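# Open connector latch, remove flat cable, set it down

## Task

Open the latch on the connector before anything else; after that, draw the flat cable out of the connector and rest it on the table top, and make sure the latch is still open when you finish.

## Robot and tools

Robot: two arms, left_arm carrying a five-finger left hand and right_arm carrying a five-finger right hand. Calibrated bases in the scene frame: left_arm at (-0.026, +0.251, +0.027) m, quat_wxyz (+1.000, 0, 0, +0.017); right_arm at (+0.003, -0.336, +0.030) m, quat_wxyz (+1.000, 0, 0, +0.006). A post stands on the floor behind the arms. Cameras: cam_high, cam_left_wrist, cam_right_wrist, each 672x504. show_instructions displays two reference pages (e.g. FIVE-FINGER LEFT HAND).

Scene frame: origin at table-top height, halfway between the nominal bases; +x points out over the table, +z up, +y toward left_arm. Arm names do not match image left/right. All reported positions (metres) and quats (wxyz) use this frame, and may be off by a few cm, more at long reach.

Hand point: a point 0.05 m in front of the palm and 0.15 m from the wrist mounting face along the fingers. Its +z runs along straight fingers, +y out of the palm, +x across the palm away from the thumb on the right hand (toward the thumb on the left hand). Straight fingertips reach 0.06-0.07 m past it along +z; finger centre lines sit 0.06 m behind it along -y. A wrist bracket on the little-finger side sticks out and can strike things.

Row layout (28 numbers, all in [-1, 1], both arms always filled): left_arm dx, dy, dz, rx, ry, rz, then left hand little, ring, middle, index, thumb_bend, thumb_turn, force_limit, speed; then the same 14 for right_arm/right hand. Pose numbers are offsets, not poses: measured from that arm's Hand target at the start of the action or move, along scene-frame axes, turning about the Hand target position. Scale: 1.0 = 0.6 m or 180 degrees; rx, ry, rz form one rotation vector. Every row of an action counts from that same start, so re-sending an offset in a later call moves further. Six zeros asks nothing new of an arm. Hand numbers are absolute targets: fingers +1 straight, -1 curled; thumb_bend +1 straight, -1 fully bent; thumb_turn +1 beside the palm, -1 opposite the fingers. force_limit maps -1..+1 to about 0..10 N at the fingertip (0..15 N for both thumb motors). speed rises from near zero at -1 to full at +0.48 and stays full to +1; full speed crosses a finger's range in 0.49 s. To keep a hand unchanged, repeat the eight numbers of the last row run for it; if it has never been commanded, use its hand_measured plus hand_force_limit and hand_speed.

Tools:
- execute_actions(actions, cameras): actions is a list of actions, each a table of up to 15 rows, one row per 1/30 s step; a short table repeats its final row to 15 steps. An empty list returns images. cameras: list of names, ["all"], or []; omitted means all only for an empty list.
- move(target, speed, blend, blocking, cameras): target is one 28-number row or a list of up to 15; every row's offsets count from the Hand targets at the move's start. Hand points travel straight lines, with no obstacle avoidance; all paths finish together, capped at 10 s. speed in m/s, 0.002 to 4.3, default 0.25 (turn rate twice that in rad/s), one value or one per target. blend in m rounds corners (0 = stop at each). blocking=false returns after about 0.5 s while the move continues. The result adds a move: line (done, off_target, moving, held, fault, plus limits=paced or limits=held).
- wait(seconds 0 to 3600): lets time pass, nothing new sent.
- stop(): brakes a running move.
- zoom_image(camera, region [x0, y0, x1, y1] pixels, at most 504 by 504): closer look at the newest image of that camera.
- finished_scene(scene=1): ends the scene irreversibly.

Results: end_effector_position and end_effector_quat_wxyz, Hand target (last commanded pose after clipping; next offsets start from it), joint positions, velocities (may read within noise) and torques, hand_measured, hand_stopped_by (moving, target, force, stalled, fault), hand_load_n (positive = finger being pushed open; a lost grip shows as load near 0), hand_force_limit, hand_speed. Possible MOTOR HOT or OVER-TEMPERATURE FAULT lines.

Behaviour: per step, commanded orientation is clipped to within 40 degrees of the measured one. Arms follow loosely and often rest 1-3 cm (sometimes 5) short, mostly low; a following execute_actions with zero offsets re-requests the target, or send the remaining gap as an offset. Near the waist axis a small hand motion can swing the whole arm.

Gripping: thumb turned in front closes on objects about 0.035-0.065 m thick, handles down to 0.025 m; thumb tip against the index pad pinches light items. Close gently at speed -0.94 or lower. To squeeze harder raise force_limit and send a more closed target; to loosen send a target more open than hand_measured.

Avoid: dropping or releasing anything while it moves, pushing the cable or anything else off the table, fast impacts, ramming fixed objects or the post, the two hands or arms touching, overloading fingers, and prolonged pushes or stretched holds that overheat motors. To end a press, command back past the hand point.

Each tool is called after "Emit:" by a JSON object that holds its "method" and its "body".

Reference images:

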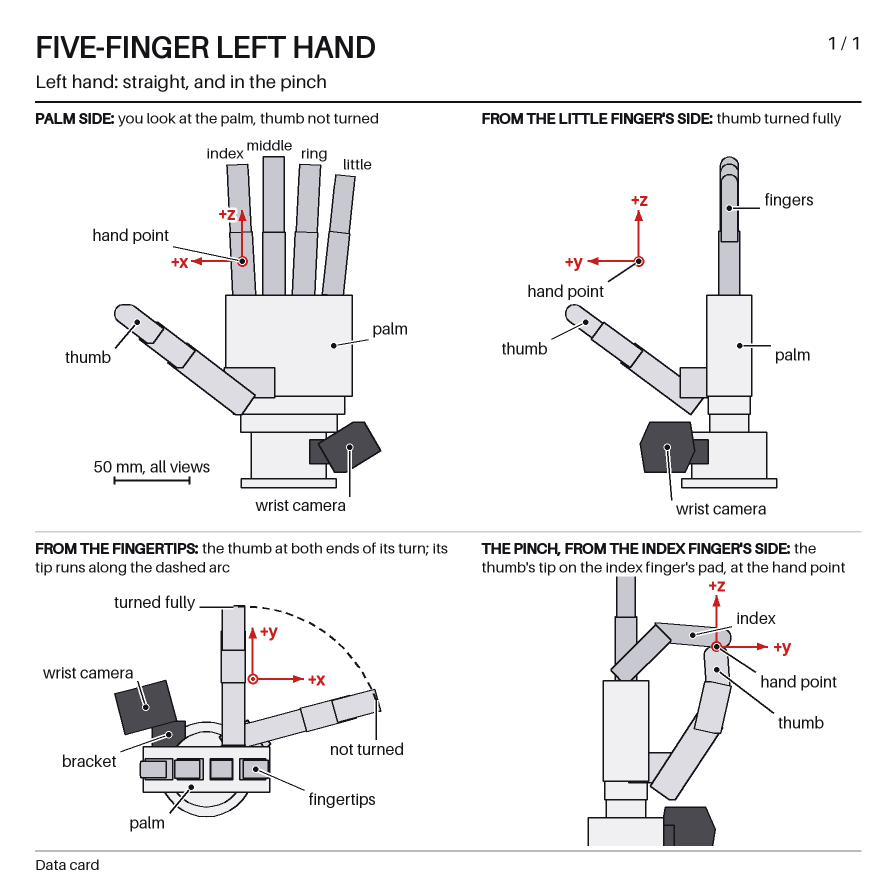

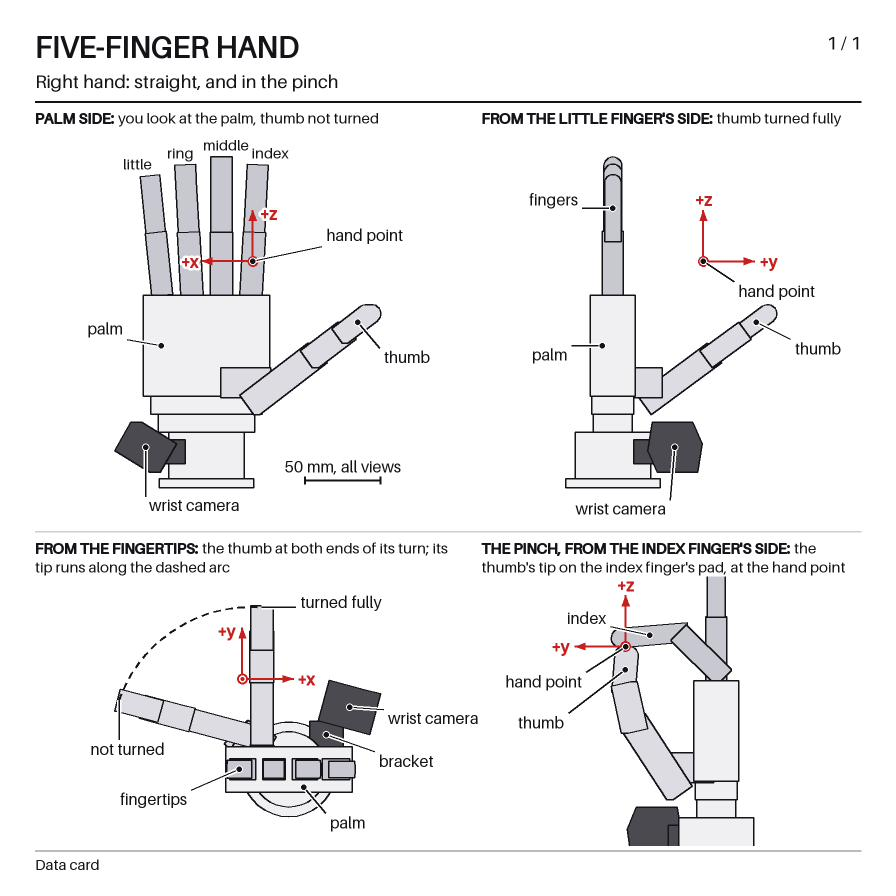

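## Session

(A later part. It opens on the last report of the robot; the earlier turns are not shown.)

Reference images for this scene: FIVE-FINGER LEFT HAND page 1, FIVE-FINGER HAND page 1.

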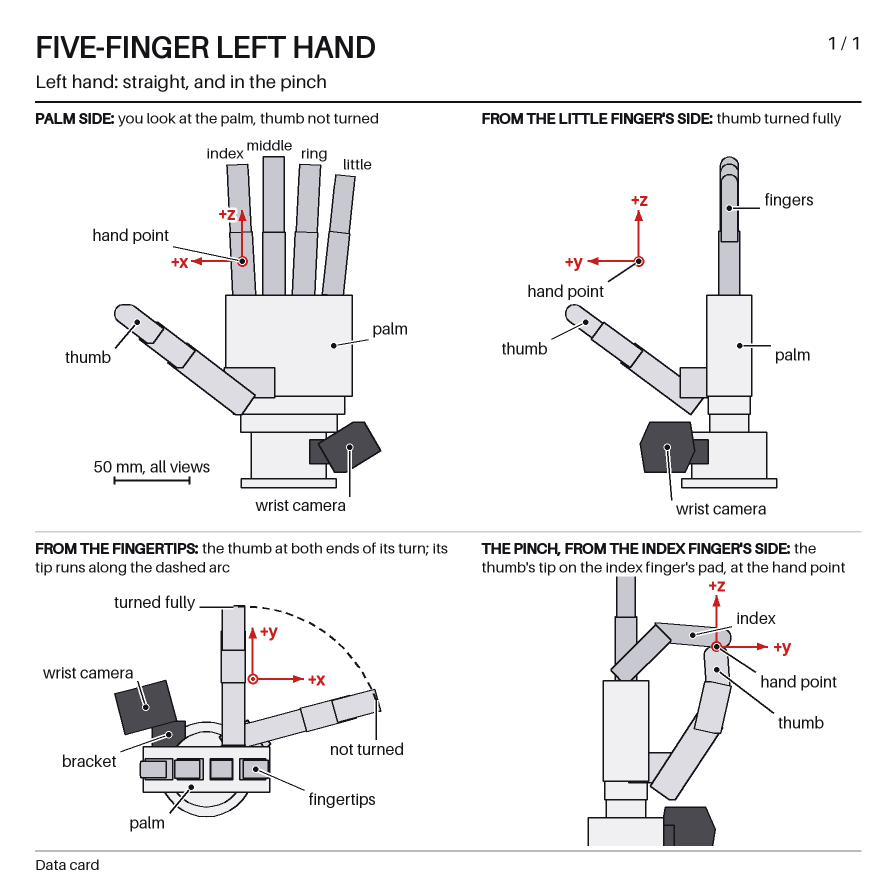

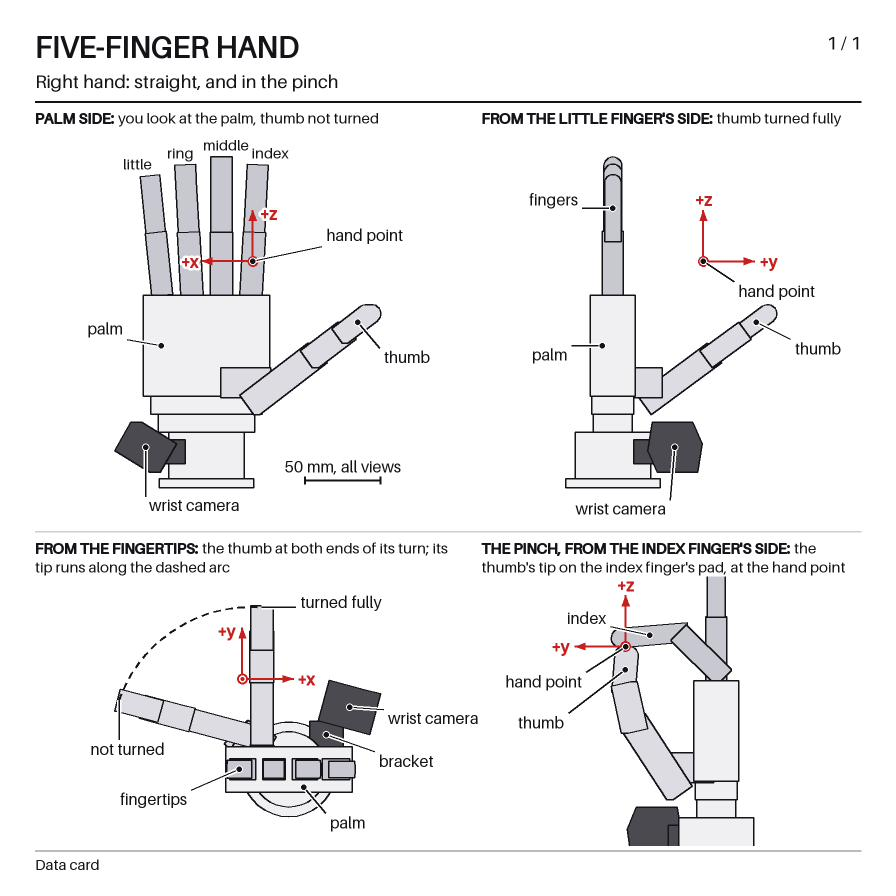

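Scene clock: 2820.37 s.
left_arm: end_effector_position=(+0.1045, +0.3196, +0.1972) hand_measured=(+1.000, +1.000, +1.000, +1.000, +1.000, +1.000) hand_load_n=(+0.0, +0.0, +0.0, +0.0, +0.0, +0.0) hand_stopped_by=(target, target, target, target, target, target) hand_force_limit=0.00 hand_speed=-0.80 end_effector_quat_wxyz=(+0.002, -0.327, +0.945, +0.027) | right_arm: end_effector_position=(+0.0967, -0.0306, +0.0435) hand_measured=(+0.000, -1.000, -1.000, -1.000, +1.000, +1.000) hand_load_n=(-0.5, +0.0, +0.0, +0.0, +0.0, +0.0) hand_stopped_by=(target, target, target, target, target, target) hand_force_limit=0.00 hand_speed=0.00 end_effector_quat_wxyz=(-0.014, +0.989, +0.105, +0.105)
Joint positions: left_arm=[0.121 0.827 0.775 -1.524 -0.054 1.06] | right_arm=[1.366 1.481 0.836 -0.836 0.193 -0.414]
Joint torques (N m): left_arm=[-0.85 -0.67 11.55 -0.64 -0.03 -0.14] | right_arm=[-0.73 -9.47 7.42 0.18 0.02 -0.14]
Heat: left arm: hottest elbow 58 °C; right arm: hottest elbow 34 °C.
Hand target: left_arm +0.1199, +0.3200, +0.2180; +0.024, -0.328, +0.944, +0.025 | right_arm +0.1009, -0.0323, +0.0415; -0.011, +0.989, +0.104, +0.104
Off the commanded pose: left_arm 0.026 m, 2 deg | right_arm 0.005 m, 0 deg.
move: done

Emit:
{"method": "move", "body": {"target": [0,0,0,0,0,0,1,1,1,1,1,1,0,-0.8, 0.01,0.004,0.0,0,0,0,0,-1,-1,-1,1,1,0,0.0], "speed": 0.02, "cameras": ["cam_high","cam_right_wrist"]}}

Emit:
{"method": "zoom_image", "body": {"camera": "cam_high", "region": [335, 385, 360, 410]}}

Emit:
{"method": "zoom_image", "body": {"camera": "cam_right_wrist", "region": [330, 50, 410, 110]}}

Scene clock: 2826.37 s.
left_arm: end_effector_position=(+0.1045, +0.3196, +0.1972) hand_measured=(+1.000, +1.000, +1.000, +1.000, +1.000, +1.000) hand_load_n=(+0.0, +0.0, +0.0, +0.0, +0.0, +0.0) hand_stopped_by=(target, target, target, target, target, target) hand_force_limit=0.00 hand_speed=-0.80 end_effector_quat_wxyz=(+0.002, -0.327, +0.945, +0.027) | right_arm: end_effector_position=(+0.1018, -0.0323, +0.0435) hand_measured=(+0.000, -1.000, -1.000, -1.000, +1.000, +1.000) hand_load_n=(-1.5, +0.0, +0.0, +0.0, +0.0, +0.0) hand_stopped_by=(target, target, target, target, target, target) hand_force_limit=0.00 hand_speed=0.00 end_effector_quat_wxyz=(-0.013, +0.989, +0.105, +0.105)
Joint positions: left_arm=[0.121 0.827 0.775 -1.524 -0.054 1.06] | right_arm=[1.352 1.481 0.836 -0.836 0.192 -0.428]
Joint torques (N m): left_arm=[-0.91 -0.62 11.56 -0.61 -0.03 -0.14] | right_arm=[-1.03 -8.64 8.27 0.31 0.03 -0.16]
Heat: left arm: hottest elbow 58 °C; right arm: hottest elbow 35 °C.
Hand target: left_arm +0.1199, +0.3200, +0.2180; +0.024, -0.328, +0.944, +0.025 | right_arm +0.1070, -0.0299, +0.0416; -0.011, +0.989, +0.104, +0.104
Off the commanded pose: left_arm 0.026 m, 2 deg | right_arm 0.006 m, 0 deg.
move: done

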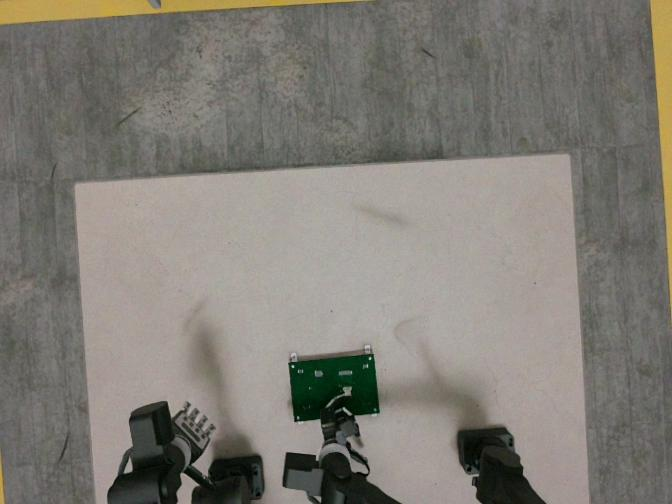

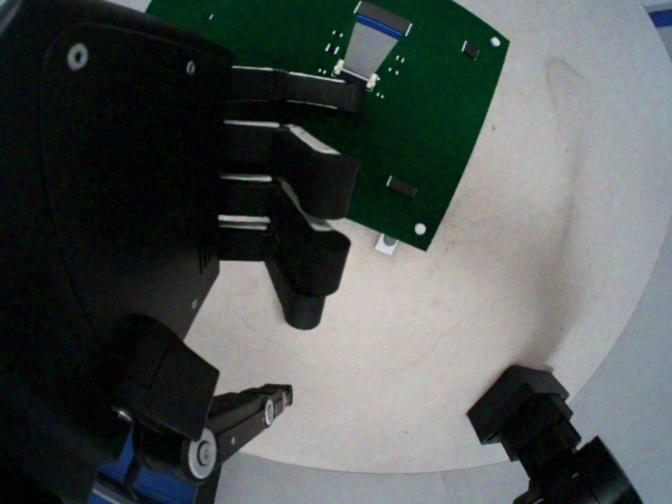

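Scaled by 20.160 from the camera's image (finer frame: 960x720).

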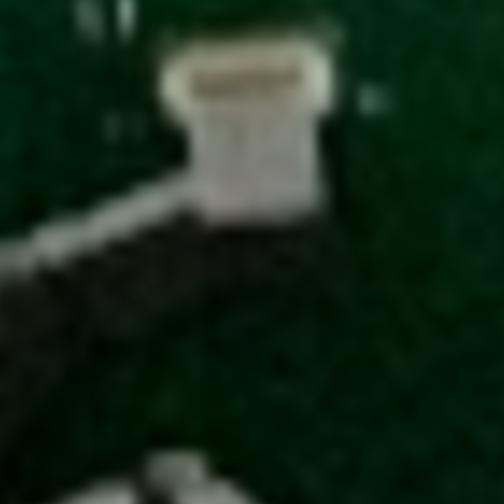

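Scaled by 6.300 from the camera's image (finer frame: 960x720).

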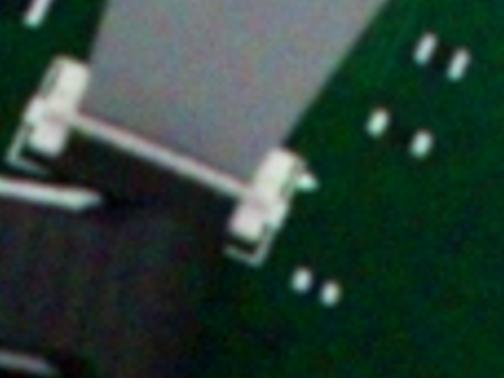

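Emit:
{"method": "move", "body": {"target": [0,0,0,0,0,0,1,1,1,1,1,1,0,-0.8, 0.0,0.0075,0.003,0,0,0,0,-1,-1,-1,1,1,0,0.0], "speed": 0.02}}

Scene clock: 2833.63 s.
left_arm: end_effector_position=(+0.1045, +0.3196, +0.1972) hand_measured=(+1.000, +1.000, +1.000, +1.000, +1.000, +1.000) hand_load_n=(+0.0, +0.0, +0.0, +0.0, +0.0, +0.0) hand_stopped_by=(target, target, target, target, target, target) hand_force_limit=0.00 hand_speed=-0.80 end_effector_quat_wxyz=(+0.002, -0.327, +0.945, +0.027) | right_arm: end_effector_position=(+0.1018, -0.0325, +0.0431) hand_measured=(+0.000, -1.000, -1.000, -1.000, +1.000, +1.000) hand_load_n=(-3.0, +0.0, +0.0, +0.5, +0.0, +0.0) hand_stopped_by=(target, target, target, target, target, target) hand_force_limit=0.00 hand_speed=0.00 end_effector_quat_wxyz=(-0.012, +0.989, +0.105, +0.105)
Joint positions: left_arm=[0.121 0.827 0.775 -1.524 -0.054 1.06] | right_arm=[1.352 1.483 0.836 -0.836 0.192 -0.428]
Joint torques (N m): left_arm=[-0.97 -0.67 11.59 -0.59 -0.02 -0.14] | right_arm=[-0.44 -8.53 9.48 0.09 0.04 -0.13]
Heat: left arm: hottest elbow 58 °C; right arm: hottest elbow 35 °C.
Hand target: left_arm +0.1199, +0.3200, +0.2180; +0.024, -0.328, +0.944, +0.025 | right_arm +0.1070, -0.0254, +0.0434; -0.011, +0.989, +0.104, +0.104
Off the commanded pose: left_arm 0.026 m, 2 deg | right_arm 0.009 m, 0 deg.
move: done

Emit:
{"method": "move", "body": {"target": [0,0,0,0,0,0,1,1,1,1,1,1,0,-0.8, 0.0,0.0,0.008,0,0,0,0,-1,-1,-1,1,1,0,0.0], "speed": 0.03}}

Scene clock: 2838.13 s.
left_arm: end_effector_position=(+0.1045, +0.3196, +0.1972) hand_measured=(+1.000, +1.000, +1.000, +1.000, +1.000, +1.000) hand_load_n=(+0.5, +0.0, +0.0, +0.0, +0.0, +0.0) hand_stopped_by=(target, target, target, target, target, target) hand_force_limit=0.00 hand_speed=-0.80 end_effector_quat_wxyz=(+0.002, -0.327, +0.945, +0.027) | right_arm: end_effector_position=(+0.1015, -0.0345, +0.0434) hand_measured=(+0.000, -1.000, -1.000, -1.000, +1.000, +1.000) hand_load_n=(-1.5, +0.0, +0.0, +0.0, +0.0, +0.0) hand_stopped_by=(target, target, target, target, target, target) hand_force_limit=0.00 hand_speed=0.00 end_effector_quat_wxyz=(-0.008, +0.989, +0.107, +0.104)
Joint positions: left_arm=[0.121 0.827 0.775 -1.524 -0.054 1.06] | right_arm=[1.352 1.483 0.836 -0.843 0.192 -0.43]
Joint torques (N m): left_arm=[-0.91 -0.62 11.56 -0.62 -0.03 -0.14] | right_arm=[-0.44 -9.29 9.91 -0.25 0.06 -0.1]
Heat: left arm: hottest elbow 58 °C; right arm: hottest elbow 35 °C.
Hand target: left_arm +0.1199, +0.3200, +0.2180; +0.024, -0.328, +0.944, +0.025 | right_arm +0.1070, -0.0255, +0.0482; -0.011, +0.989, +0.104, +0.104
Off the commanded pose: left_arm 0.026 m, 2 deg | right_arm 0.012 m, 0 deg.
move: off_target (right_arm)

Emit:
{"method": "move", "body": {"target": [[0,0,0,0,0,0,1,1,1,1,1,1,0,-0.8, 0.0,0.0,0.02,0,0,0,0,-1,-1,-1,1,1,0,0.0],[0,0,0,0,0,0,1,1,1,1,1,1,0,-0.8, 0.0,0.002,0.0,0,0,0,0,-1,-1,-1,1,1,0,0.0]], "speed": 0.04}}

Scene clock: 2843.73 s.
left_arm: end_effector_position=(+0.1045, +0.3196, +0.1972) hand_measured=(+1.000, +1.000, +1.000, +1.000, +1.000, +1.000) hand_load_n=(+0.0, +0.0, +0.0, +0.0, +0.5, +0.0) hand_stopped_by=(target, target, target, target, target, target) hand_force_limit=0.00 hand_speed=-0.80 end_effector_quat_wxyz=(+0.002, -0.327, +0.945, +0.027) | right_arm: end_effector_position=(+0.1001, -0.0411, +0.0445) hand_measured=(+0.000, -1.000, -1.000, -1.000, +1.000, +1.000) hand_load_n=(-0.5, +0.0, +0.0, +0.0, +0.0, +0.0) hand_stopped_by=(target, target, target, target, target, target) hand_force_limit=0.00 hand_speed=0.00 end_effector_quat_wxyz=(+0.004, +0.989, +0.108, +0.100)
Joint positions: left_arm=[0.121 0.827 0.775 -1.524 -0.054 1.06] | right_arm=[1.352 1.483 0.836 -0.868 0.192 -0.43]
Joint torques (N m): left_arm=[-0.79 -0.56 11.58 -0.64 -0.02 -0.14] | right_arm=[-0.5 -8.94 10.21 0.57 0.05 -0.1]
Heat: left arm: hottest elbow 58 °C; right arm: hottest elbow 35 °C.
Hand target: left_arm +0.1199, +0.3200, +0.2180; +0.024, -0.328, +0.944, +0.025 | right_arm +0.1070, -0.0243, +0.0481; -0.011, +0.989, +0.104, +0.104
Off the commanded pose: left_arm 0.026 m, 2 deg | right_arm 0.019 m, 2 deg.
move: off_target (right_arm)

Emit:
{"method": "move", "body": {"target": [0,0,0,0,0,0,1,1,1,1,1,1,0,-0.8, -0.008,0.005,0.05,0,0,0,0,-1,-1,-1,1,1,0,0.0], "speed": 0.08}}

Scene clock: 2847.77 s.
left_arm: end_effector_position=(+0.1045, +0.3196, +0.1972) hand_measured=(+1.000, +1.000, +1.000, +1.000, +1.000, +1.000) hand_load_n=(+0.0, +0.0, +0.0, +0.0, +0.0, +0.0) hand_stopped_by=(target, target, target, target, target, target) hand_force_limit=0.00 hand_speed=-0.80 end_effector_quat_wxyz=(+0.002, -0.327, +0.945, +0.027) | right_arm: end_effector_position=(+0.1001, -0.0411, +0.0624) hand_measured=(+0.000, -1.000, -1.000, -1.000, +1.000, +1.000) hand_load_n=(+0.0, +0.5, +0.0, +0.0, +0.0, +0.0) hand_stopped_by=(target, target, target, target, target, target) hand_force_limit=0.00 hand_speed=0.00 end_effector_quat_wxyz=(+0.012, +0.989, +0.108, +0.097)
Joint positions: left_arm=[0.121 0.827 0.775 -1.524 -0.054 1.06] | right_arm=[1.352 1.465 0.871 -0.938 0.192 -0.429]
Joint torques (N m): left_arm=[-0.91 -0.67 11.56 -0.61 -0.04 -0.14] | right_arm=[0.62 -11.16 11.37 -0.27 0.08 0.02]
Heat: left arm: hottest elbow 58 °C; right arm: hottest elbow 36 °C.
Hand target: left_arm +0.1199, +0.3200, +0.2180; +0.024, -0.328, +0.944, +0.025 | right_arm +0.1022, -0.0214, +0.0780; -0.011, +0.989, +0.104, +0.104
Off the commanded pose: left_arm 0.026 m, 2 deg | right_arm 0.025 m, 3 deg.
move: off_target (right_arm)

Emit:
{"method": "move", "body": {"target": [0,0,0,0,0,0,1,1,1,1,1,1,0,-0.8, -0.005,-0.006,-0.055,0,0,0,0,-1,-1,-1,1,1,0,0.0], "speed": 0.05}}

Scene clock: 2851.63 s.
left_arm: end_effector_position=(+0.1045, +0.3196, +0.1972) hand_measured=(+1.000, +1.000, +1.000, +1.000, +1.000, +1.000) hand_load_n=(+0.0, +0.0, +0.0, +0.0, +0.0, +0.0) hand_stopped_by=(target, target, target, target, target, target) hand_force_limit=0.00 hand_speed=-0.80 end_effector_quat_wxyz=(+0.002, -0.327, +0.945, +0.027) | right_arm: end_effector_position=(+0.1030, -0.0252, +0.0505) hand_measured=(+0.000, -1.000, -1.000, -1.000, +1.000, +1.000) hand_load_n=(+0.0, +0.0, +0.0, +0.0, -0.5, +0.0) hand_stopped_by=(target, target, target, target, target, target) hand_force_limit=0.00 hand_speed=0.00 end_effector_quat_wxyz=(-0.012, +0.989, +0.103, +0.105)
Joint positions: left_arm=[0.121 0.827 0.775 -1.524 -0.054 1.06] | right_arm=[1.352 1.488 0.866 -0.862 0.192 -0.423]
Joint torques (N m): left_arm=[-0.91 -0.67 11.56 -0.62 -0.02 -0.14] | right_arm=[0.97 -9.7 6.94 0.62 0.11 0.01]
Heat: left arm: hottest elbow 58 °C; right arm: hottest elbow 36 °C.
Hand target: left_arm +0.1199, +0.3200, +0.2180; +0.024, -0.328, +0.944, +0.025 | right_arm +0.0992, -0.0250, +0.0451; -0.011, +0.989, +0.104, +0.104
Off the commanded pose: left_arm 0.026 m, 2 deg | right_arm 0.007 m, 0 deg.
move: done

Emit:
{"method": "move", "body": {"target": [0,0,0,0,0,0,1,1,1,1,1,1,0,-0.8, -0.01,-0.005,-0.009,0,0,0,0,-1,-1,-1,1,1,0,0.0], "speed": 0.03}}

Scene clock: 2855.07 s.
left_arm: end_effector_position=(+0.1045, +0.3196, +0.1972) hand_measured=(+1.000, +1.000, +1.000, +1.000, +1.000, +1.000) hand_load_n=(+0.0, +0.0, +0.0, +0.0, +0.0, +0.0) hand_stopped_by=(target, target, target, target, target, target) hand_force_limit=0.00 hand_speed=-0.80 end_effector_quat_wxyz=(+0.002, -0.327, +0.945, +0.027) | right_arm: end_effector_position=(+0.0978, -0.0283, +0.0450) hand_measured=(+0.000, -1.000, -1.000, -1.000, +1.000, +1.000) hand_load_n=(+0.0, +0.0, +0.5, +0.0, +0.0, +0.0) hand_stopped_by=(target, target, target, target, target, target) hand_force_limit=0.00 hand_speed=0.00 end_effector_quat_wxyz=(-0.012, +0.989, +0.102, +0.104)
Joint positions: left_arm=[0.121 0.827 0.775 -1.524 -0.054 1.06] | right_arm=[1.363 1.488 0.849 -0.846 0.192 -0.409]
Joint torques (N m): left_arm=[-0.85 -0.67 11.56 -0.61 -0.02 -0.14] | right_arm=[1.38 -9.35 6.9 0.66 0.16 -0.01]
Heat: left arm: hottest elbow 58 °C; right arm: hottest elbow 36 °C.
Hand target: left_arm +0.1199, +0.3200, +0.2180; +0.024, -0.328, +0.944, +0.025 | right_arm +0.0931, -0.0280, +0.0396; -0.011, +0.989, +0.104, +0.104
Off the commanded pose: left_arm 0.026 m, 2 deg | right_arm 0.007 m, 0 deg.
move: done

Emit:
{"method": "move", "body": {"target": [0,0,0,0,0,0,1,1,1,1,1,1,0,-0.8, 0.0,0.0,-0.004,0,0,0,0,-1,-1,-1,1,1,0,0.0], "speed": 0.03}}

Scene clock: 2859.87 s.
left_arm: end_effector_position=(+0.1045, +0.3196, +0.1972) hand_measured=(+1.000, +1.000, +1.000, +1.000, +1.000, +1.000) hand_load_n=(+0.0, +0.0, +0.0, +0.0, +0.0, +0.0) hand_stopped_by=(target, target, target, target, target, target) hand_force_limit=0.00 hand_speed=-0.80 end_effector_quat_wxyz=(+0.002, -0.327, +0.945, +0.027) | right_arm: end_effector_position=(+0.0980, -0.0268, +0.0438) hand_measured=(+0.000, -1.000, -1.000, -1.000, +1.000, +1.000) hand_load_n=(+0.0, +0.0, +0.0, +0.0, +0.0, +0.0) hand_stopped_by=(target, target, target, target, target, target) hand_force_limit=0.00 hand_speed=0.00 end_effector_quat_wxyz=(-0.014, +0.989, +0.101, +0.105)
Joint positions: left_arm=[0.121 0.827 0.775 -1.524 -0.054 1.06] | right_arm=[1.363 1.491 0.849 -0.839 0.192 -0.409]
Joint torques (N m): left_arm=[-0.85 -0.67 11.59 -0.62 -0.03 -0.13] | right_arm=[1.03 -9.05 6.65 0.55 0.17 0]
Heat: left arm: hottest elbow 59 °C; right arm: hottest elbow 35 °C.
Hand target: left_arm +0.1199, +0.3200, +0.2180; +0.024, -0.328, +0.944, +0.025 | right_arm +0.0931, -0.0280, +0.0373; -0.011, +0.989, +0.104, +0.104
Off the commanded pose: left_arm 0.026 m, 2 deg | right_arm 0.008 m, 0 deg.
move: done

Emit:
{"method": "move", "body": {"target": [0,0,0,0,0,0,1,1,1,1,1,1,0,-0.8, 0.02,-0.001,0.002,0,0,0,0,-1,-1,-1,1,1,0,0.0], "speed": 0.03, "cameras": ["cam_right_wrist"]}}

Emit:
{"method": "zoom_image", "body": {"camera": "cam_right_wrist", "region": [320, 50, 400, 110]}}

Scene clock: 2865.27 s.
left_arm: end_effector_position=(+0.1045, +0.3196, +0.1972) hand_measured=(+1.000, +1.000, +1.000, +1.000, +1.000, +1.000) hand_load_n=(+0.0, +0.0, +0.0, +0.0, +0.0, +0.0) hand_stopped_by=(target, target, target, target, target, target) hand_force_limit=0.00 hand_speed=-0.80 end_effector_quat_wxyz=(+0.002, -0.327, +0.945, +0.027) | right_arm: end_effector_position=(+0.1010, -0.0272, +0.0437) hand_measured=(+0.000, -1.000, -1.000, -1.000, +1.000, +1.000) hand_load_n=(-0.5, +0.5, +0.5, +0.0, +0.0, +0.0) hand_stopped_by=(target, target, target, target, target, target) hand_force_limit=0.00 hand_speed=0.00 end_effector_quat_wxyz=(-0.013, +0.989, +0.105, +0.105)
Joint positions: left_arm=[0.121 0.827 0.775 -1.524 -0.054 1.06] | right_arm=[1.356 1.491 0.849 -0.837 0.192 -0.423]
Joint torques (N m): left_arm=[-0.97 -0.73 11.56 -0.61 -0.02 -0.14] | right_arm=[-0.56 -9.23 7.1 0.64 0.06 -0.15]
Heat: left arm: hottest elbow 59 °C; right arm: hottest elbow 35 °C.
Hand target: left_arm +0.1199, +0.3200, +0.2180; +0.024, -0.328, +0.944, +0.025 | right_arm +0.1052, -0.0286, +0.0385; -0.011, +0.989, +0.104, +0.104
Off the commanded pose: left_arm 0.026 m, 2 deg | right_arm 0.007 m, 0 deg.
move: done

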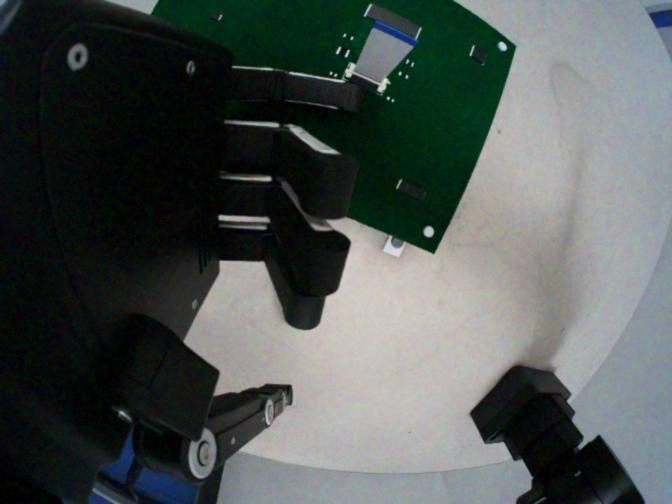

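Scaled by 6.300 from the camera's image (finer frame: 960x720).

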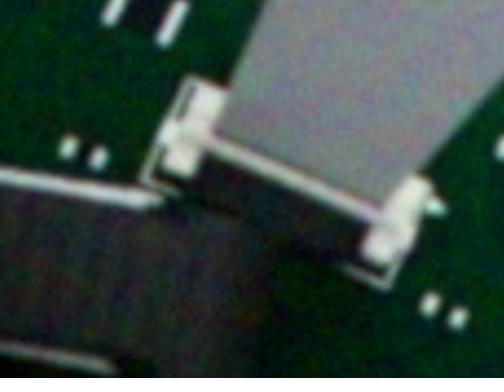

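Emit:
{"method": "move", "body": {"target": [0,0,0,0,0,0,1,1,1,1,1,1,0,-0.8, 0.008,0.0,0.002,0,0,0,0,-1,-1,-1,1,1,0,0.0], "speed": 0.02}}

Scene clock: 2873.60 s.
left_arm: end_effector_position=(+0.1045, +0.3196, +0.1972) hand_measured=(+1.000, +1.000, +1.000, +1.000, +1.000, +1.000) hand_load_n=(+0.0, +0.0, +0.0, +0.0, +0.0, +0.0) hand_stopped_by=(target, target, target, target, target, target) hand_force_limit=0.00 hand_speed=-0.80 end_effector_quat_wxyz=(+0.002, -0.327, +0.945, +0.027) | right_arm: end_effector_position=(+0.1021, -0.0276, +0.0437) hand_measured=(+0.000, -1.000, -1.000, -1.000, +1.000, +1.000) hand_load_n=(-2.0, +0.0, +0.0, +0.0, +0.0, +0.0) hand_stopped_by=(target, target, target, target, target, target) hand_force_limit=0.00 hand_speed=0.00 end_effector_quat_wxyz=(-0.014, +0.989, +0.106, +0.103)
Joint positions: left_arm=[0.121 0.827 0.775 -1.524 -0.054 1.06] | right_arm=[1.351 1.491 0.849 -0.837 0.187 -0.43]
Joint torques (N m): left_arm=[-0.91 -0.62 11.58 -0.64 -0.03 -0.14] | right_arm=[-1.44 -9.05 7.45 0.57 0.21 -0.22]
Heat: left arm: hottest elbow 59 °C; right arm: hottest elbow 35 °C.
Hand target: left_arm +0.1199, +0.3200, +0.2180; +0.024, -0.328, +0.944, +0.025 | right_arm +0.1099, -0.0286, +0.0397; -0.011, +0.989, +0.104, +0.104
Off the commanded pose: left_arm 0.026 m, 2 deg | right_arm 0.009 m, 0 deg.
move: done

Emit:
{"method": "move", "body": {"target": [0,0,0,0,0,0,1,1,1,1,1,1,0,-0.8, 0.008,0.0,0.004,0,0,0,0,-1,-1,-1,1,1,0,0.0], "speed": 0.02, "cameras": ["cam_right_wrist"]}}

Emit:
{"method": "zoom_image", "body": {"camera": "cam_right_wrist", "region": [330, 60, 390, 105]}}

Scene clock: 2879.57 s.
left_arm: end_effector_position=(+0.1045, +0.3196, +0.1972) hand_measured=(+1.000, +1.000, +1.000, +1.000, +1.000, +1.000) hand_load_n=(+0.0, +0.0, +0.0, +0.0, +0.0, +0.5) hand_stopped_by=(target, target, target, target, target, target) hand_force_limit=0.00 hand_speed=-0.80 end_effector_quat_wxyz=(+0.002, -0.327, +0.945, +0.027) | right_arm: end_effector_position=(+0.1029, -0.0279, +0.0436) hand_measured=(+0.000, -1.000, -1.000, -1.000, +1.000, +1.000) hand_load_n=(-4.5, +0.0, +0.0, +0.0, +0.0, +0.0) hand_stopped_by=(target, target, target, target, target, target) hand_force_limit=0.00 hand_speed=0.00 end_effector_quat_wxyz=(-0.014, +0.989, +0.107, +0.100)
Joint positions: left_arm=[0.121 0.827 0.775 -1.524 -0.054 1.06] | right_arm=[1.347 1.491 0.849 -0.837 0.182 -0.437]
Joint torques (N m): left_arm=[-0.91 -0.67 11.58 -0.64 -0.02 -0.14] | right_arm=[-2.08 -9.7 7.92 0.39 0.39 -0.24]
Heat: left arm: hottest elbow 59 °C; right arm: hottest elbow 35 °C.
Hand target: left_arm +0.1199, +0.3200, +0.2180; +0.024, -0.328, +0.944, +0.025 | right_arm +0.1148, -0.0286, +0.0421; -0.011, +0.989, +0.104, +0.104
Off the commanded pose: left_arm 0.026 m, 2 deg | right_arm 0.012 m, 1 deg.
move: off_target (right_arm)

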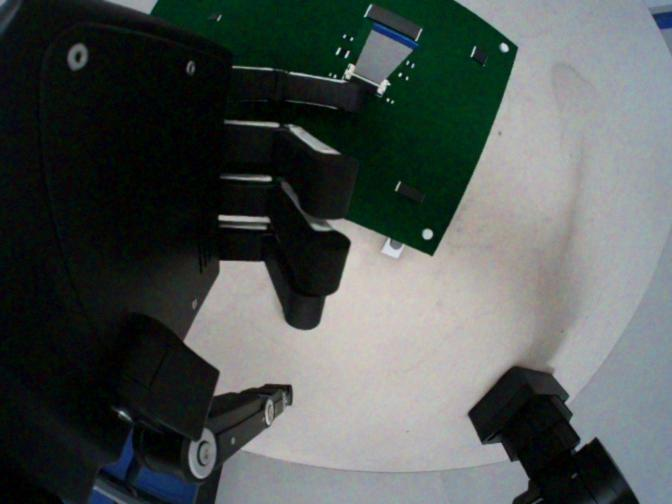

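Scaled by 8.400 from the camera's image (finer frame: 960x720).

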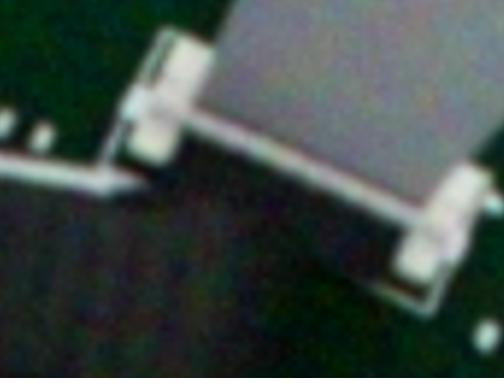

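Emit:
{"method": "move", "body": {"target": [0,0,0,0,0,0,1,1,1,1,1,1,0,-0.8, 0.0,0.0,0.0,0,0,0,-0.03,-1,-1,-1,1,1,1,-0.9], "speed": 0.02, "cameras": ["cam_right_wrist"]}}

Emit:
{"method": "zoom_image", "body": {"camera": "cam_right_wrist", "region": [330, 60, 390, 105]}}

Scene clock: 2889.30 s.
left_arm: end_effector_position=(+0.1045, +0.3196, +0.1972) hand_measured=(+1.000, +1.000, +1.000, +1.000, +1.000, +1.000) hand_load_n=(+0.0, +0.0, +0.0, +0.0, +0.0, +0.0) hand_stopped_by=(target, target, target, target, target, target) hand_force_limit=0.00 hand_speed=-0.80 end_effector_quat_wxyz=(+0.002, -0.327, +0.945, +0.027) | right_arm: end_effector_position=(+0.1069, -0.0292, +0.0437) hand_measured=(-0.030, -1.000, -1.000, -1.000, +1.000, +1.000) hand_load_n=(-3.0, +0.5, +0.0, +0.0, +0.0, +0.0) hand_stopped_by=(target, target, target, target, target, target) hand_force_limit=1.00 hand_speed=-0.90 end_effector_quat_wxyz=(-0.013, +0.989, +0.105, +0.101)
Joint positions: left_arm=[0.121 0.827 0.775 -1.524 -0.054 1.06] | right_arm=[1.336 1.491 0.849 -0.837 0.184 -0.443]
Joint torques (N m): left_arm=[-0.97 -0.67 11.56 -0.64 -0.03 -0.14] | right_arm=[-1.14 -9.29 7.97 0.44 0.3 -0.17]
Heat: left arm: hottest elbow 59 °C; right arm: hottest elbow 35 °C.
Hand target: left_arm +0.1199, +0.3200, +0.2180; +0.024, -0.328, +0.944, +0.025 | right_arm +0.1148, -0.0286, +0.0421; -0.011, +0.989, +0.104, +0.104
Off the commanded pose: left_arm 0.026 m, 2 deg | right_arm 0.008 m, 0 deg.
move: done

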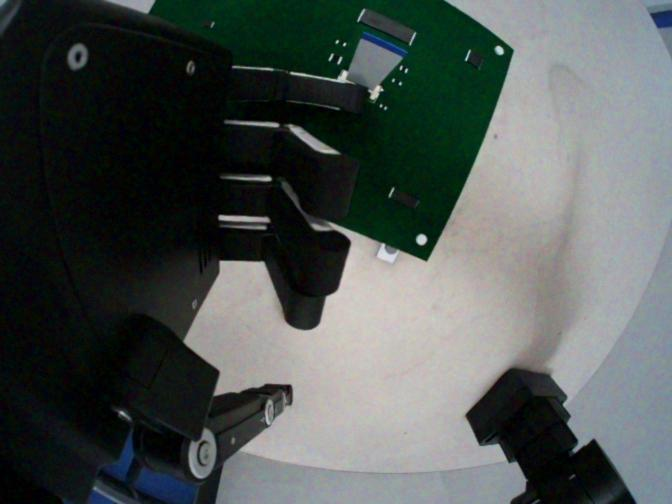

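Scaled by 8.400 from the camera's image (finer frame: 960x720).

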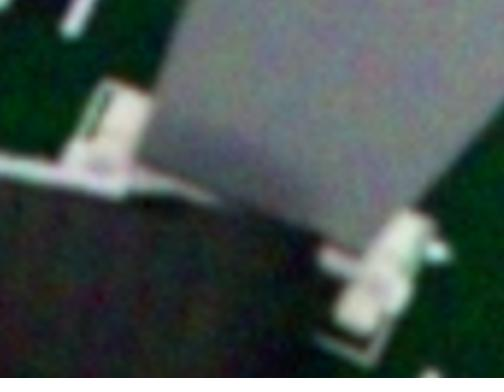

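Emit:
{"method": "zoom_image", "body": {"camera": "cam_right_wrist", "region": [345, 70, 385, 100]}}

Emit:
{"method": "execute_actions", "body": {"actions": [], "cameras": ["cam_high"]}}

Emit:
{"method": "zoom_image", "body": {"camera": "cam_high", "region": [335, 380, 360, 405]}}

Scaled by 12.600 from the camera's image (finer frame: 960x720).

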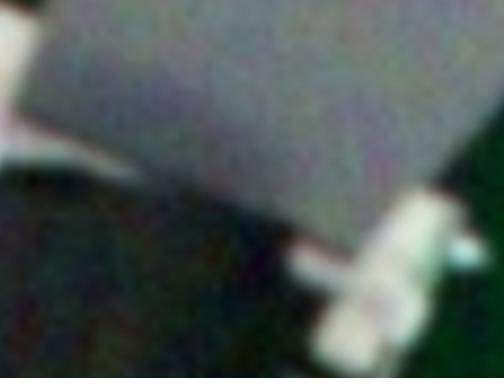

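Scene clock: 2896.67 s.
left_arm: end_effector_position=(+0.1045, +0.3196, +0.1972) hand_measured=(+1.000, +1.000, +1.000, +1.000, +1.000, +1.000) hand_load_n=(+0.0, +0.0, +0.0, +0.0, +0.0, +0.0) hand_stopped_by=(target, target, target, target, target, target) hand_force_limit=0.00 hand_speed=-0.80 end_effector_quat_wxyz=(+0.002, -0.327, +0.945, +0.027) | right_arm: end_effector_position=(+0.1069, -0.0292, +0.0437) hand_measured=(-0.030, -1.000, -1.000, -1.000, +1.000, +1.000) hand_load_n=(-3.0, +0.0, +0.0, +0.0, +0.0, +0.0) hand_stopped_by=(target, target, target, target, target, target) hand_force_limit=1.00 hand_speed=-0.90 end_effector_quat_wxyz=(-0.013, +0.989, +0.105, +0.101)
Joint positions: left_arm=[0.121 0.827 0.775 -1.524 -0.054 1.06] | right_arm=[1.336 1.491 0.849 -0.837 0.184 -0.443]
Joint velocities: within noise
Joint torques (N m): left_arm=[-0.79 -0.67 11.56 -0.62 -0.03 -0.13] | right_arm=[-1.2 -9.52 7.9 0.39 0.29 -0.2]
Heat: left arm: hottest elbow 59 °C; right arm: hottest elbow 35 °C.
Hand target: left_arm +0.1199, +0.3200, +0.2180; +0.024, -0.328, +0.944, +0.025 | right_arm +0.1148, -0.0286, +0.0421; -0.011, +0.989, +0.104, +0.104
Off the commanded pose: left_arm 0.026 m, 2 deg | right_arm 0.008 m, 0 deg.
Images, in order (width x height): cam_high 672x504.

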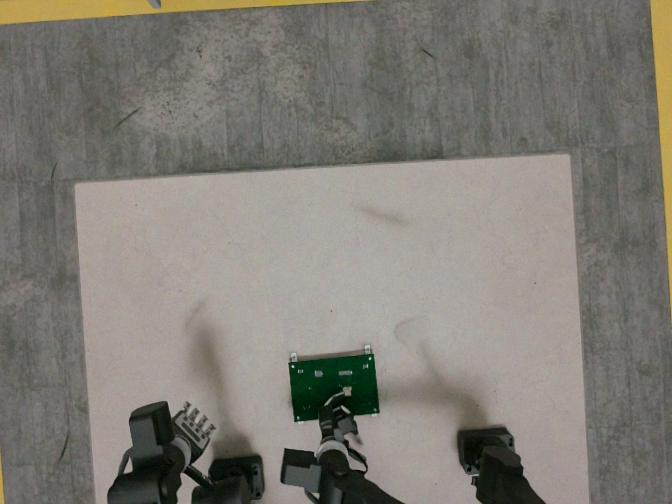

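Scaled by 20.160 from the camera's image (finer frame: 960x720).

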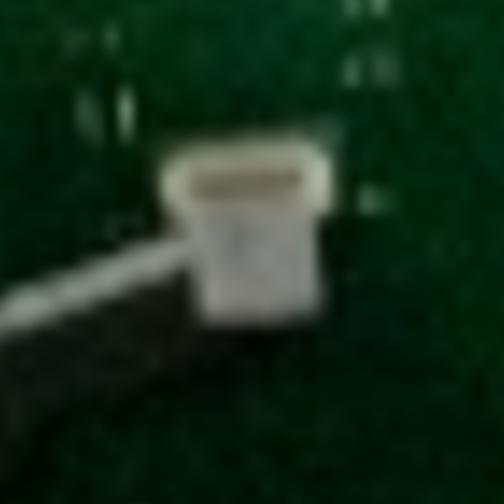

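Emit:
{"method": "zoom_image", "body": {"camera": "cam_high", "region": [340, 384, 355, 397]}}

Scaled by 33.600 from the camera's image (finer frame: 960x720).

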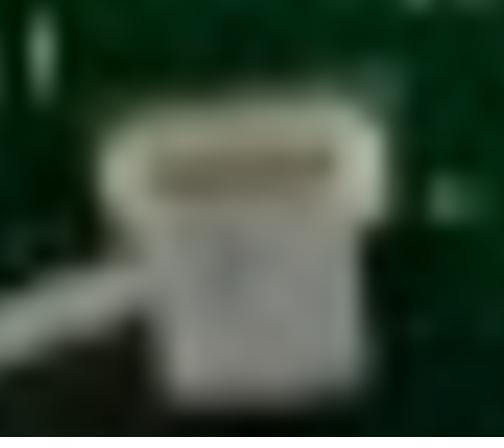

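Emit:
{"method": "move", "body": {"target": [0,0,0,0,0,0,1,1,1,1,1,1,0,-0.8, -0.01,0.0,0.2,0,0,0,-0.03,-1,-1,-1,1,1,0,0], "speed": 0.1, "cameras": ["cam_high","cam_right_wrist"]}}

Emit:
{"method": "zoom_image", "body": {"camera": "cam_high", "region": [340, 384, 355, 397]}}

Scene clock: 2939.97 s.
left_arm: end_effector_position=(+0.1045, +0.3196, +0.1972) hand_measured=(+1.000, +1.000, +1.000, +1.000, +1.000, +1.000) hand_load_n=(+0.0, +0.0, +0.0, +0.0, +0.0, +0.0) hand_stopped_by=(target, target, target, target, target, target) hand_force_limit=0.00 hand_speed=-0.80 end_effector_quat_wxyz=(+0.002, -0.327, +0.945, +0.027) | right_arm: end_effector_position=(+0.1045, -0.0447, +0.1440) hand_measured=(-0.030, -1.000, -1.000, -1.000, +1.000, +1.000) hand_load_n=(+0.0, +0.0, +0.0, +0.0, +0.0, +0.0) hand_stopped_by=(target, target, target, target, target, target) hand_force_limit=0.00 hand_speed=0.00 end_effector_quat_wxyz=(+0.012, +0.989, +0.108, +0.095)
Joint positions: left_arm=[0.121 0.827 0.775 -1.524 -0.054 1.06] | right_arm=[1.336 1.35 0.995 -1.175 0.188 -0.445]
Joint torques (N m): left_arm=[-0.85 -0.62 11.59 -0.62 -0.03 -0.13] | right_arm=[0.21 -10.23 12.72 -0.16 0.17 -0.04]
Heat: left arm: hottest elbow 59 °C; right arm: hottest elbow 35 °C.
Hand target: left_arm +0.1199, +0.3200, +0.2180; +0.024, -0.328, +0.944, +0.025 | right_arm +0.1087, -0.0285, +0.1621; -0.011, +0.989, +0.104, +0.104
Off the commanded pose: left_arm 0.026 m, 2 deg | right_arm 0.025 m, 3 deg.
move: off_target (right_arm)

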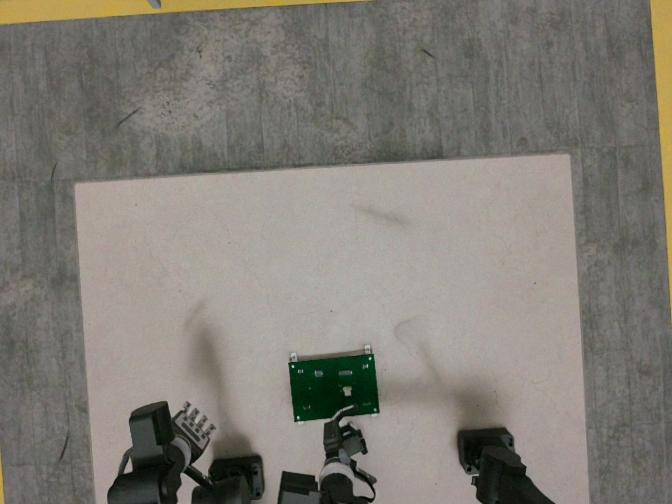

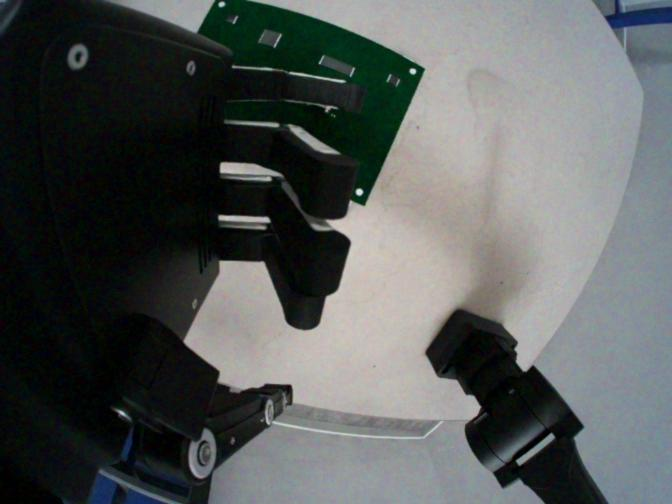

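Scaled by 33.600 from the camera's image (finer frame: 960x720).

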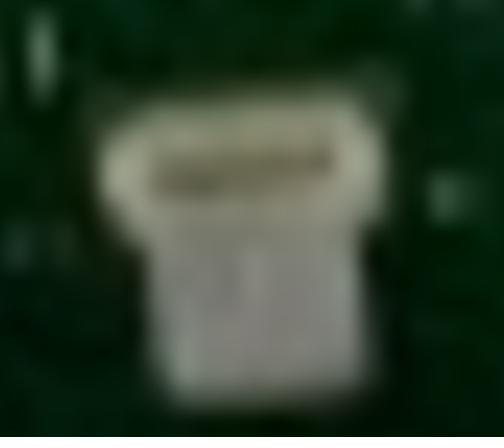

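Emit:
{"method": "move", "body": {"target": [0,0,0,0,0,0,1,1,1,1,1,1,0,-0.8, 0.25,0.0,0.013,-0.0157,0.1494,-0.0654,-1,-1,-1,-1,1,1,0,0], "speed": 0.12, "cameras": ["cam_high","cam_right_wrist"]}}

Scene clock: 2955.30 s.
left_arm: end_effector_position=(+0.1045, +0.3196, +0.1972) hand_measured=(+1.000, +1.000, +1.000, +1.000, +1.000, +1.000) hand_load_n=(+0.0, +0.0, +0.0, +0.0, +0.0, +0.0) hand_stopped_by=(target, target, target, target, target, target) hand_force_limit=0.00 hand_speed=-0.80 end_effector_quat_wxyz=(+0.002, -0.327, +0.945, +0.027) | right_arm: end_effector_position=(+0.2456, -0.0387, +0.1594) hand_measured=(-1.000, -1.000, -1.000, -1.000, +1.000, +1.000) hand_load_n=(+0.0, +0.0, +0.0, +0.0, +0.0, +0.0) hand_stopped_by=(target, target, target, target, target, target) hand_force_limit=0.00 hand_speed=0.00 end_effector_quat_wxyz=(+0.013, +0.990, -0.003, -0.140)
Joint positions: left_arm=[0.121 0.827 0.775 -1.524 -0.054 1.06] | right_arm=[0.826 1.704 1.389 -1.465 -0.19 -0.748]
Joint torques (N m): left_arm=[-0.85 -0.67 11.55 -0.65 -0.03 -0.14] | right_arm=[-0.21 -13.63 12.64 -0.68 -0.26 -0.12]
Heat: left arm: hottest elbow 59 °C; right arm: hottest elbow 36 °C.
Hand target: left_arm +0.1199, +0.3200, +0.2180; +0.024, -0.328, +0.944, +0.025 | right_arm +0.2588, -0.0285, +0.1699; +0.000, +0.991, +0.000, -0.131
Off the commanded pose: left_arm 0.026 m, 2 deg | right_arm 0.020 m, 2 deg.
move: off_target (right_arm)

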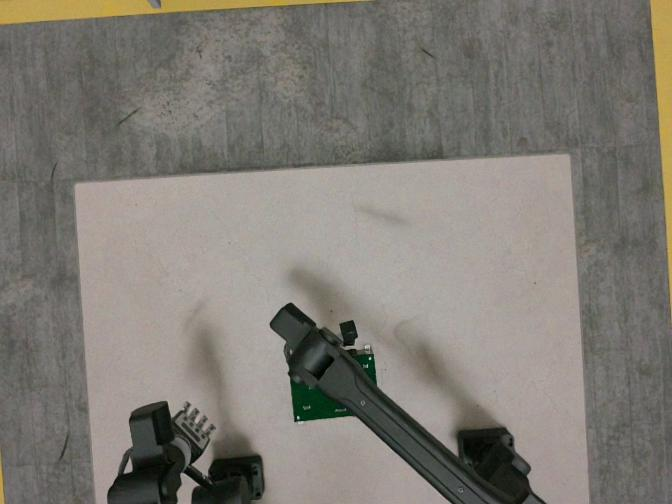

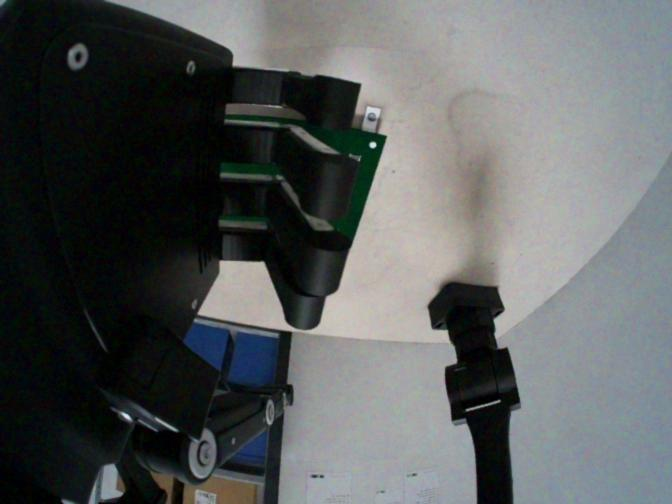

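Emit:
{"method": "move", "body": {"target": [0,0,0,0,0,0,1,1,1,1,1,1,0,-0.8, 0.02,0.125,-0.05,0,0,0,-1,-1,-1,-1,1,1,0,0], "speed": 0.12, "cameras": ["cam_high","cam_right_wrist"]}}

Scene clock: 2966.83 s.
left_arm: end_effector_position=(+0.1045, +0.3196, +0.1972) hand_measured=(+1.000, +1.000, +1.000, +1.000, +1.000, +1.000) hand_load_n=(+0.0, +0.0, +0.0, +0.0, +0.0, +0.0) hand_stopped_by=(target, target, target, target, target, target) hand_force_limit=0.00 hand_speed=-0.80 end_effector_quat_wxyz=(+0.002, -0.327, +0.945, +0.027) | right_arm: end_effector_position=(+0.2624, +0.0287, +0.1321) hand_measured=(-1.000, -1.000, -1.000, -1.000, +1.000, +1.000) hand_load_n=(+0.0, +0.0, +0.0, +0.0, +0.0, +0.0) hand_stopped_by=(target, target, target, target, target, target) hand_force_limit=0.00 hand_speed=0.00 end_effector_quat_wxyz=(+0.016, +0.989, -0.002, -0.144)
Joint positions: left_arm=[0.121 0.827 0.775 -1.524 -0.054 1.06] | right_arm=[0.885 1.887 1.569 -1.462 -0.204 -0.692]
Joint torques (N m): left_arm=[-0.85 -0.67 11.59 -0.62 -0.03 -0.14] | right_arm=[0.85 -16.26 12.42 -0.05 -0.2 0.03]
Heat: left arm: hottest elbow 59 °C; right arm: hottest elbow 38 °C.
Hand target: left_arm +0.1199, +0.3200, +0.2180; +0.024, -0.328, +0.944, +0.025 | right_arm +0.2708, +0.0463, +0.1398; +0.000, +0.991, +0.000, -0.131
Off the commanded pose: left_arm 0.026 m, 2 deg | right_arm 0.021 m, 2 deg.
move: off_target (right_arm)

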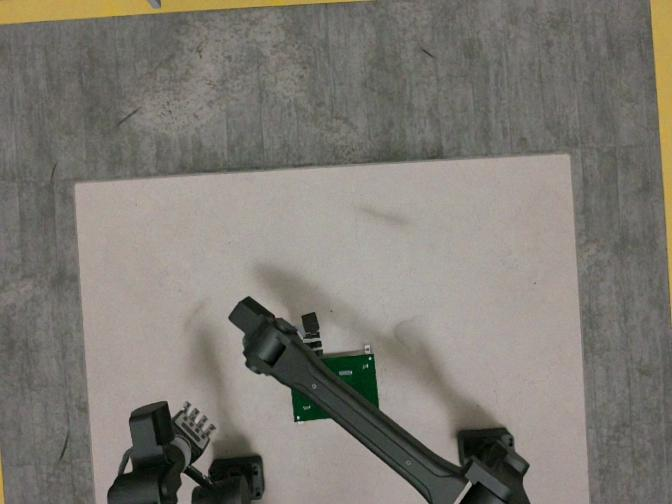

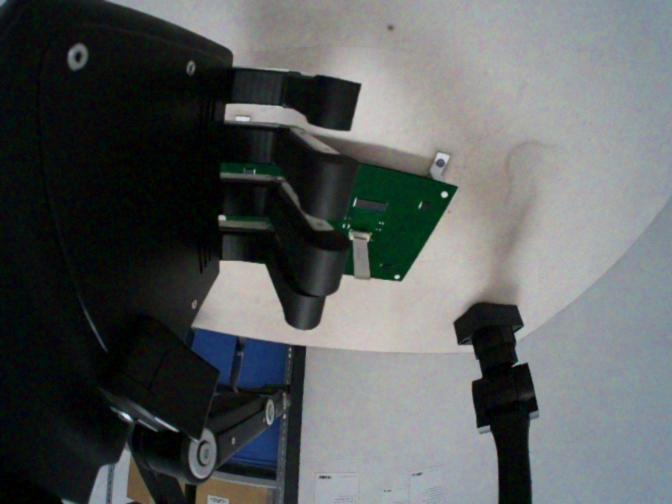

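Emit:
{"method": "zoom_image", "body": {"camera": "cam_right_wrist", "region": [340, 220, 390, 260]}}

Scaled by 10.080 from the camera's image (finer frame: 960x720).

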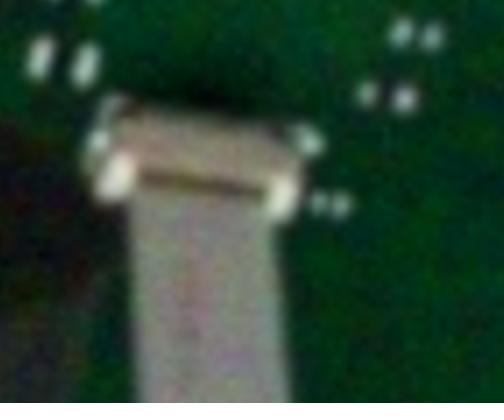

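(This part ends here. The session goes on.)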